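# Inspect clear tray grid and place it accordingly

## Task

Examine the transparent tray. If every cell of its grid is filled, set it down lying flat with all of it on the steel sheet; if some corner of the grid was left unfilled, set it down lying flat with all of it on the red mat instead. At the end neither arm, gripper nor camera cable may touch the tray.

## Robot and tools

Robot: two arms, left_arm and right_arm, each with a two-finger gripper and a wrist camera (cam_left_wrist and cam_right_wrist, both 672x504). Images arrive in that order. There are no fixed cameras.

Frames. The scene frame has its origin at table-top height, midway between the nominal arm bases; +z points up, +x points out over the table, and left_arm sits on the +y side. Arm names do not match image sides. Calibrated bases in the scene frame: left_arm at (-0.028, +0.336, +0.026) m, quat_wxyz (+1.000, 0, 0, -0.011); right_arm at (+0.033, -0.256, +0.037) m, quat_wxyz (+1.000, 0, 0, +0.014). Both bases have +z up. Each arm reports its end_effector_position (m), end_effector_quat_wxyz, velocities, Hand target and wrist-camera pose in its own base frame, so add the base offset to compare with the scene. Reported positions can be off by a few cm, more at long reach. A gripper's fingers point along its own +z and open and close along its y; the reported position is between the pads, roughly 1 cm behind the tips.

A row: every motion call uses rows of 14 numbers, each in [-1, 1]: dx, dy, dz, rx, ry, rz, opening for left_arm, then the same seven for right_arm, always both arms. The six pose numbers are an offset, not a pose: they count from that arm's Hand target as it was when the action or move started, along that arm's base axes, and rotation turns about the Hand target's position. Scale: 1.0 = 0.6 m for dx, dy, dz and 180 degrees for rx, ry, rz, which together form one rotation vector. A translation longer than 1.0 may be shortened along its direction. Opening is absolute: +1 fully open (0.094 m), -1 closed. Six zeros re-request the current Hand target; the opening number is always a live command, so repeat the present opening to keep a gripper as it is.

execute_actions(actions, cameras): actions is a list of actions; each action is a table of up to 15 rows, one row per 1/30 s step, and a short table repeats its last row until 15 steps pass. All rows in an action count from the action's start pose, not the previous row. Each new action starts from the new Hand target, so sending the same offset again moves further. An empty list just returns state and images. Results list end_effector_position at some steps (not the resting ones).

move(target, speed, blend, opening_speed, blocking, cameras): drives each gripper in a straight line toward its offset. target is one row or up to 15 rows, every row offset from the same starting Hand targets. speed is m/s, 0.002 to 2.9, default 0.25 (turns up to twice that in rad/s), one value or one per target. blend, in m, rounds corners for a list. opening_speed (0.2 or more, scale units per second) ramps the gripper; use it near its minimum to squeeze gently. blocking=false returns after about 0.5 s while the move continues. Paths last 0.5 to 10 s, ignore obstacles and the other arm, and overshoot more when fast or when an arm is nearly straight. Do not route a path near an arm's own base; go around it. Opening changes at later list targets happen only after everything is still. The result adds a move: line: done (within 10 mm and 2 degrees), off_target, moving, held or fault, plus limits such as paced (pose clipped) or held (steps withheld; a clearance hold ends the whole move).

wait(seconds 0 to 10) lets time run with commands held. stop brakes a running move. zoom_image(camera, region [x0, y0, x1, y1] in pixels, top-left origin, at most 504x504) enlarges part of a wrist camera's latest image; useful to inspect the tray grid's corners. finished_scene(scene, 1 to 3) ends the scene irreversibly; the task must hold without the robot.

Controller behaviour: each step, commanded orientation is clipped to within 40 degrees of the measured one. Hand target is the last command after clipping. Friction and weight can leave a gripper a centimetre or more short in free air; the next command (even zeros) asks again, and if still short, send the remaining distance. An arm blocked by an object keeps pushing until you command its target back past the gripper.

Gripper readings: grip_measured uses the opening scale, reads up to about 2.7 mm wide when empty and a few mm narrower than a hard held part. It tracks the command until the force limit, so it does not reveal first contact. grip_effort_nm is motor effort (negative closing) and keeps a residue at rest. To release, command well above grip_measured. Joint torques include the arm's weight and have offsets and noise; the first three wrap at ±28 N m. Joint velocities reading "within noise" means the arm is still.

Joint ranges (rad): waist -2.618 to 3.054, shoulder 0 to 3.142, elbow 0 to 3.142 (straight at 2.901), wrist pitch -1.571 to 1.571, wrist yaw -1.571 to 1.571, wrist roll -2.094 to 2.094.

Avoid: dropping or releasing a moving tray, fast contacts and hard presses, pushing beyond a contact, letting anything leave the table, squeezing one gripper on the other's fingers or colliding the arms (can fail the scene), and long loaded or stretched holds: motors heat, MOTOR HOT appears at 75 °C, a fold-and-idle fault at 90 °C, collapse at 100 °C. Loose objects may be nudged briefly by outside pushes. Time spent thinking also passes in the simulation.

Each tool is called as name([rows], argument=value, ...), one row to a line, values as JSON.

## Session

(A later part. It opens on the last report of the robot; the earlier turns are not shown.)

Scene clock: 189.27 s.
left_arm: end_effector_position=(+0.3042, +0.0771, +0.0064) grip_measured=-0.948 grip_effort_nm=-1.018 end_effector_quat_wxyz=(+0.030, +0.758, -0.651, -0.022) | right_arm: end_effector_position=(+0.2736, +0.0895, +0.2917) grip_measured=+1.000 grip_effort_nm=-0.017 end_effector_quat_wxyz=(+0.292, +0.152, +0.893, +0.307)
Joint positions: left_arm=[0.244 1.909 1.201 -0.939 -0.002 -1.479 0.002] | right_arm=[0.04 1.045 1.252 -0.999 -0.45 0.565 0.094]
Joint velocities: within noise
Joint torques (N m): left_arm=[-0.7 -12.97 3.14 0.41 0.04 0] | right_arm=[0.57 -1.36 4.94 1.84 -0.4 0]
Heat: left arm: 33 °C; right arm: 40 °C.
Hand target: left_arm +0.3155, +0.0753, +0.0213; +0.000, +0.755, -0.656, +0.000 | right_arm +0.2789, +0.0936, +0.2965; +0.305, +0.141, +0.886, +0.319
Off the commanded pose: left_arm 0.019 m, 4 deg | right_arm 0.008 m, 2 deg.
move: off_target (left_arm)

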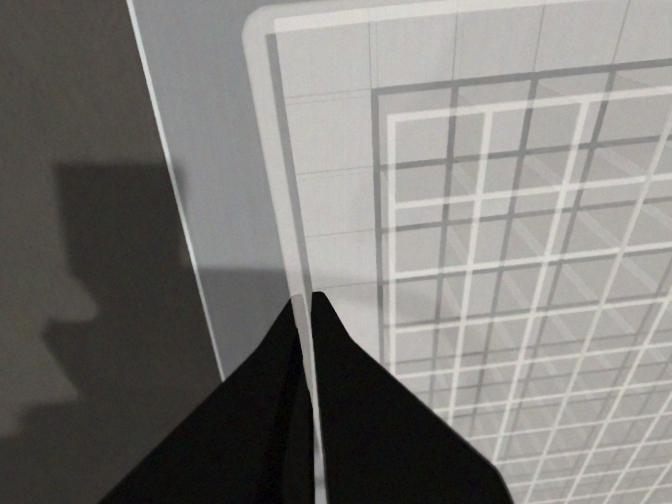

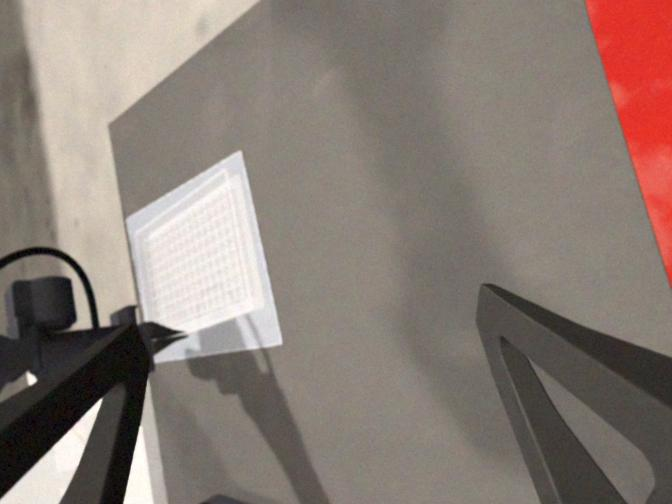

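move(target=[-0.01,0,-0.055,0,0,0,-1,0,0,0,0,0,0,1], speed=0.04)

zoom_image(camera="cam_right_wrist", region=[50, 100, 350, 400])

Scene clock: 195.77 s.
left_arm: end_effector_position=(+0.3081, +0.0773, -0.0114) grip_measured=-0.948 grip_effort_nm=-1.023 end_effector_quat_wxyz=(+0.009, +0.757, -0.653, -0.005) | right_arm: end_effector_position=(+0.2736, +0.0895, +0.2917) grip_measured=+1.000 grip_effort_nm=-0.012 end_effector_quat_wxyz=(+0.292, +0.152, +0.893, +0.307)
Joint positions: left_arm=[0.244 1.907 1.122 -0.805 0.003 -1.473 0.002] | right_arm=[0.04 1.045 1.252 -0.999 -0.45 0.565 0.094]
Joint velocities: within noise
Joint torques (N m): left_arm=[-0.36 -8.96 2.02 0.52 -0.03 0.04] | right_arm=[0.4 -1.31 4.96 1.87 -0.41 0]
Heat: left arm: 34 °C; right arm: 40 °C.
Hand target: left_arm +0.3095, +0.0753, -0.0117; +0.000, +0.755, -0.656, +0.000 | right_arm +0.2789, +0.0936, +0.2965; +0.305, +0.141, +0.886, +0.319
Off the commanded pose: left_arm 0.002 m, 1 deg | right_arm 0.008 m, 2 deg.
move: done

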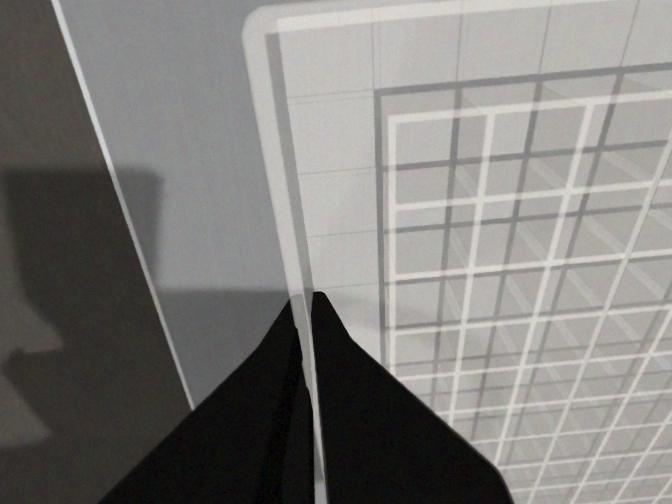

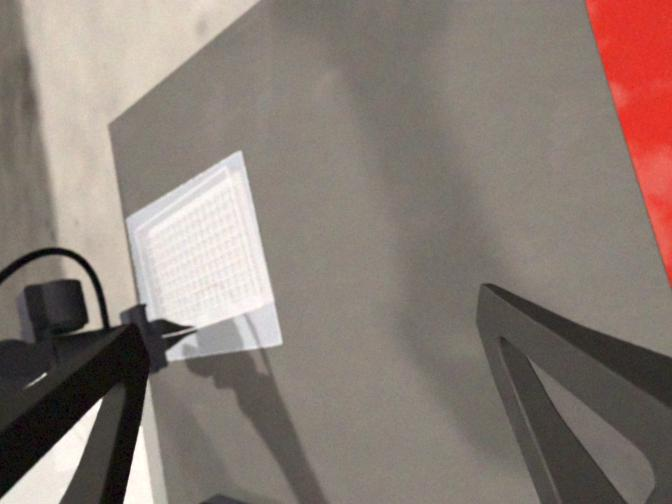

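Scaled by 1.680.

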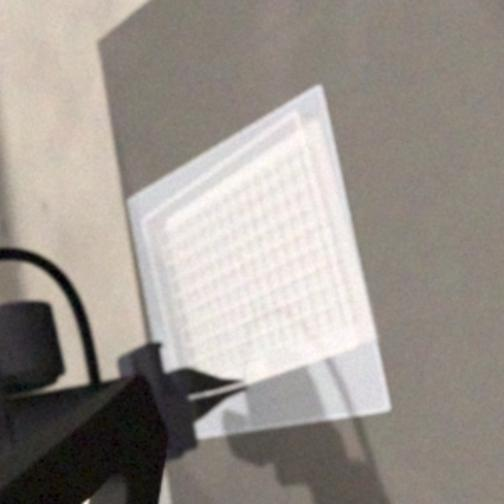

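move([
  [0,0,0.06,0,0,-0.01,-1,0,0,0,0,0,0,1],
  [-0.035,0.03,0.06,0,0,-0.01,-1,0,0,0,0,0,0,1],
  [-0.035,0.03,0.0,0,0,-0.01,-1,0,0,0,0,0,0,1],
], speed=0.05)

zoom_image(camera="cam_right_wrist", region=[50, 100, 350, 400])

Scene clock: 204.10 s.
left_arm: end_effector_position=(+0.2865, +0.0921, -0.0086) grip_measured=-0.948 grip_effort_nm=-1.018 end_effector_quat_wxyz=(+0.005, +0.746, -0.666, -0.002) | right_arm: end_effector_position=(+0.2736, +0.0895, +0.2917) grip_measured=+1.000 grip_effort_nm=-0.017 end_effector_quat_wxyz=(+0.292, +0.152, +0.893, +0.307)
Joint positions: left_arm=[0.308 1.838 1.04 -0.784 0.001 -1.375 0.002] | right_arm=[0.04 1.045 1.252 -0.999 -0.45 0.565 0.094]
Joint velocities: within noise
Joint torques (N m): left_arm=[0.44 -6.91 2.82 0.51 -0.01 0.11] | right_arm=[0.39 -1.4 5 1.87 -0.39 -0.02]
Heat: left arm: 33 °C; right arm: 40 °C.
Hand target: left_arm +0.2885, +0.0933, -0.0117; +0.000, +0.745, -0.667, +0.000 | right_arm +0.2789, +0.0936, +0.2965; +0.305, +0.141, +0.886, +0.319
Off the commanded pose: left_arm 0.004 m, 1 deg | right_arm 0.008 m, 2 deg.
move: done

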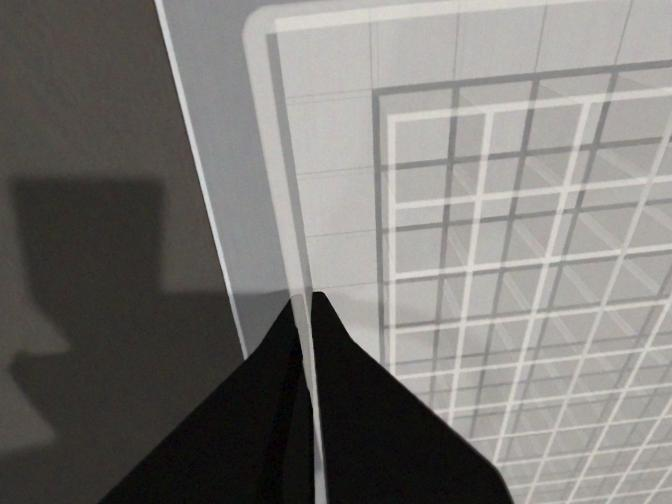

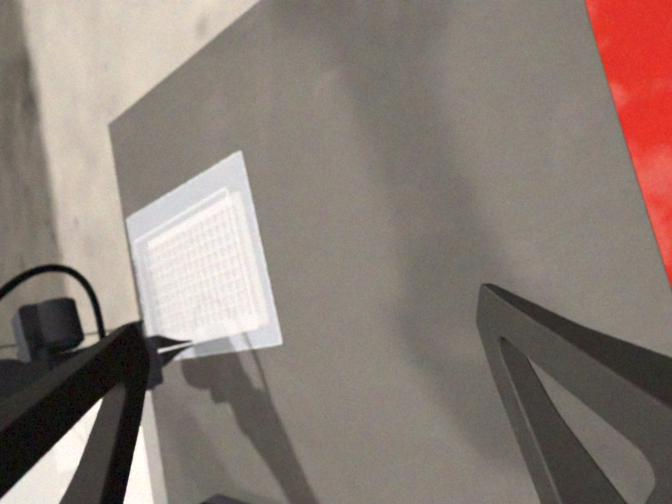

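Scaled by 1.680.

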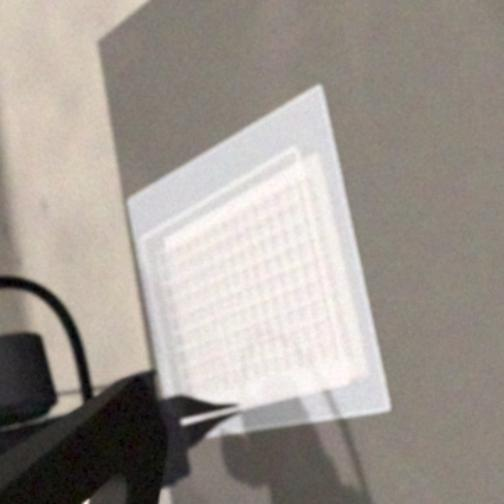

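move(target=[0,0,-0.004,0,0,0,-0.4,0,0,0,0,0,0,1], opening_speed=0.2)

move(target=[0,0,0.2,0,0,0,-0.4,0,0,0,0,0,0,1], speed=0.12)

zoom_image(camera="cam_right_wrist", region=[50, 100, 350, 400])

Scene clock: 212.57 s.
left_arm: end_effector_position=(+0.2872, +0.0923, -0.0093) grip_measured=-0.402 grip_effort_nm=0.139 end_effector_quat_wxyz=(+0.003, +0.746, -0.666, -0.001) | right_arm: end_effector_position=(+0.2736, +0.0895, +0.2917) grip_measured=+1.000 grip_effort_nm=-0.012 end_effector_quat_wxyz=(+0.292, +0.152, +0.893, +0.307)
Joint positions: left_arm=[0.308 1.838 1.037 -0.776 0.001 -1.375 0.028] | right_arm=[0.04 1.045 1.252 -0.999 -0.45 0.565 0.094]
Joint velocities: within noise
Joint torques (N m): left_arm=[0.4 -6.49 2.76 0.53 -0.01 0.11] | right_arm=[0.42 -1.29 4.96 1.85 -0.42 -0.02]
Heat: left arm: 32 °C; right arm: 41 °C.
Hand target: left_arm +0.2885, +0.0933, -0.0141; +0.000, +0.745, -0.667, +0.000 | right_arm +0.2789, +0.0936, +0.2965; +0.305, +0.141, +0.886, +0.319
Off the commanded pose: left_arm 0.005 m, 0 deg | right_arm 0.008 m, 2 deg.
move: done

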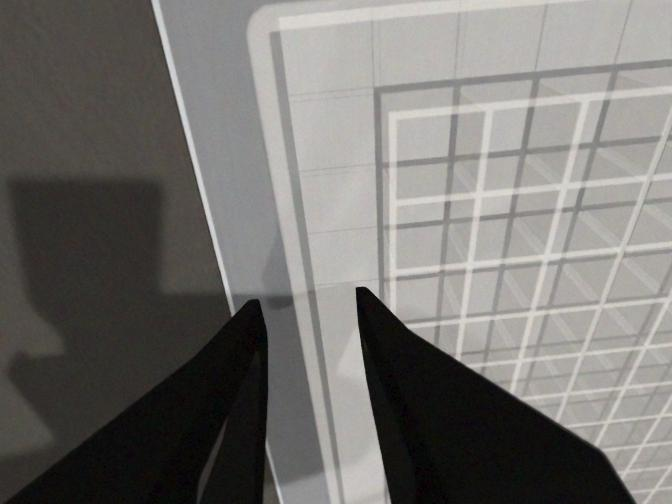

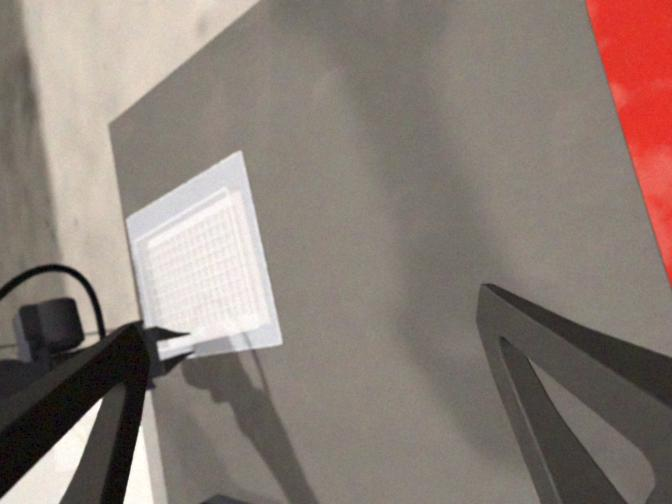

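Scene clock: 214.63 s.
left_arm: end_effector_position=(+0.2829, +0.0910, +0.0871) grip_measured=-0.402 grip_effort_nm=0.125 end_effector_quat_wxyz=(+0.022, +0.745, -0.666, -0.012) | right_arm: end_effector_position=(+0.2736, +0.0895, +0.2917) grip_measured=+1.000 grip_effort_nm=-0.017 end_effector_quat_wxyz=(+0.292, +0.152, +0.893, +0.307)
Joint positions: left_arm=[0.308 1.729 1.313 -1.205 0.001 -1.374 0.028] | right_arm=[0.04 1.045 1.252 -0.999 -0.45 0.565 0.094]
Joint velocities: within noise
Joint torques (N m): left_arm=[0.39 -10.22 6.49 -0.02 -0.01 0.1] | right_arm=[0.49 -1.36 4.94 1.88 -0.39 -0.01]
Heat: left arm: 32 °C; right arm: 41 °C.
Hand target: left_arm +0.2885, +0.0933, +0.1059; +0.000, +0.745, -0.667, +0.000 | right_arm +0.2789, +0.0936, +0.2965; +0.305, +0.141, +0.886, +0.319
Off the commanded pose: left_arm 0.020 m, 3 deg | right_arm 0.008 m, 2 deg.
move: off_target (left_arm)

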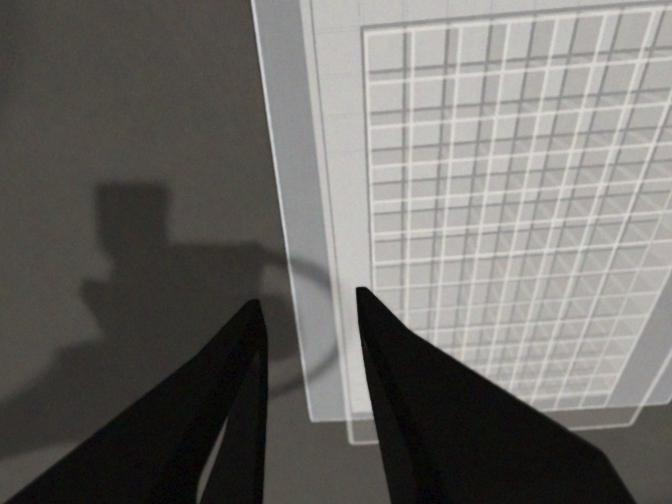

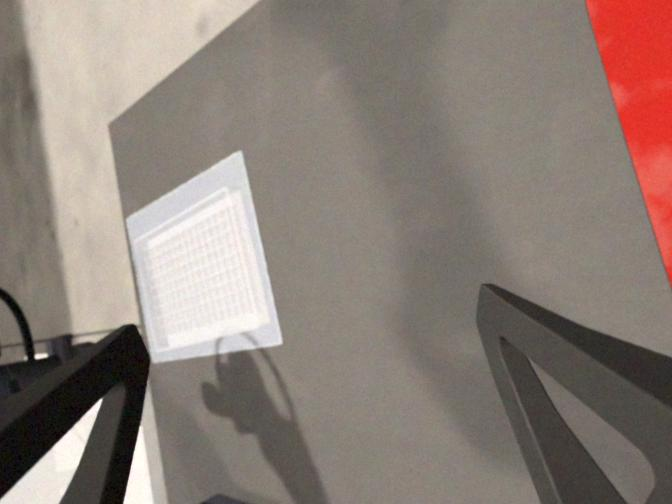

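Scaled by 1.680.

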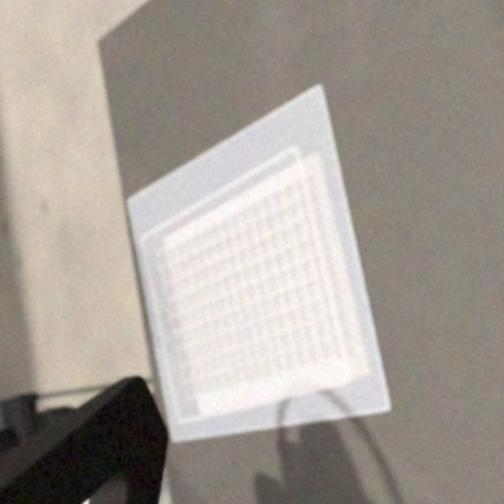

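finished_scene(scene=1)

The scene is finished: the task was done.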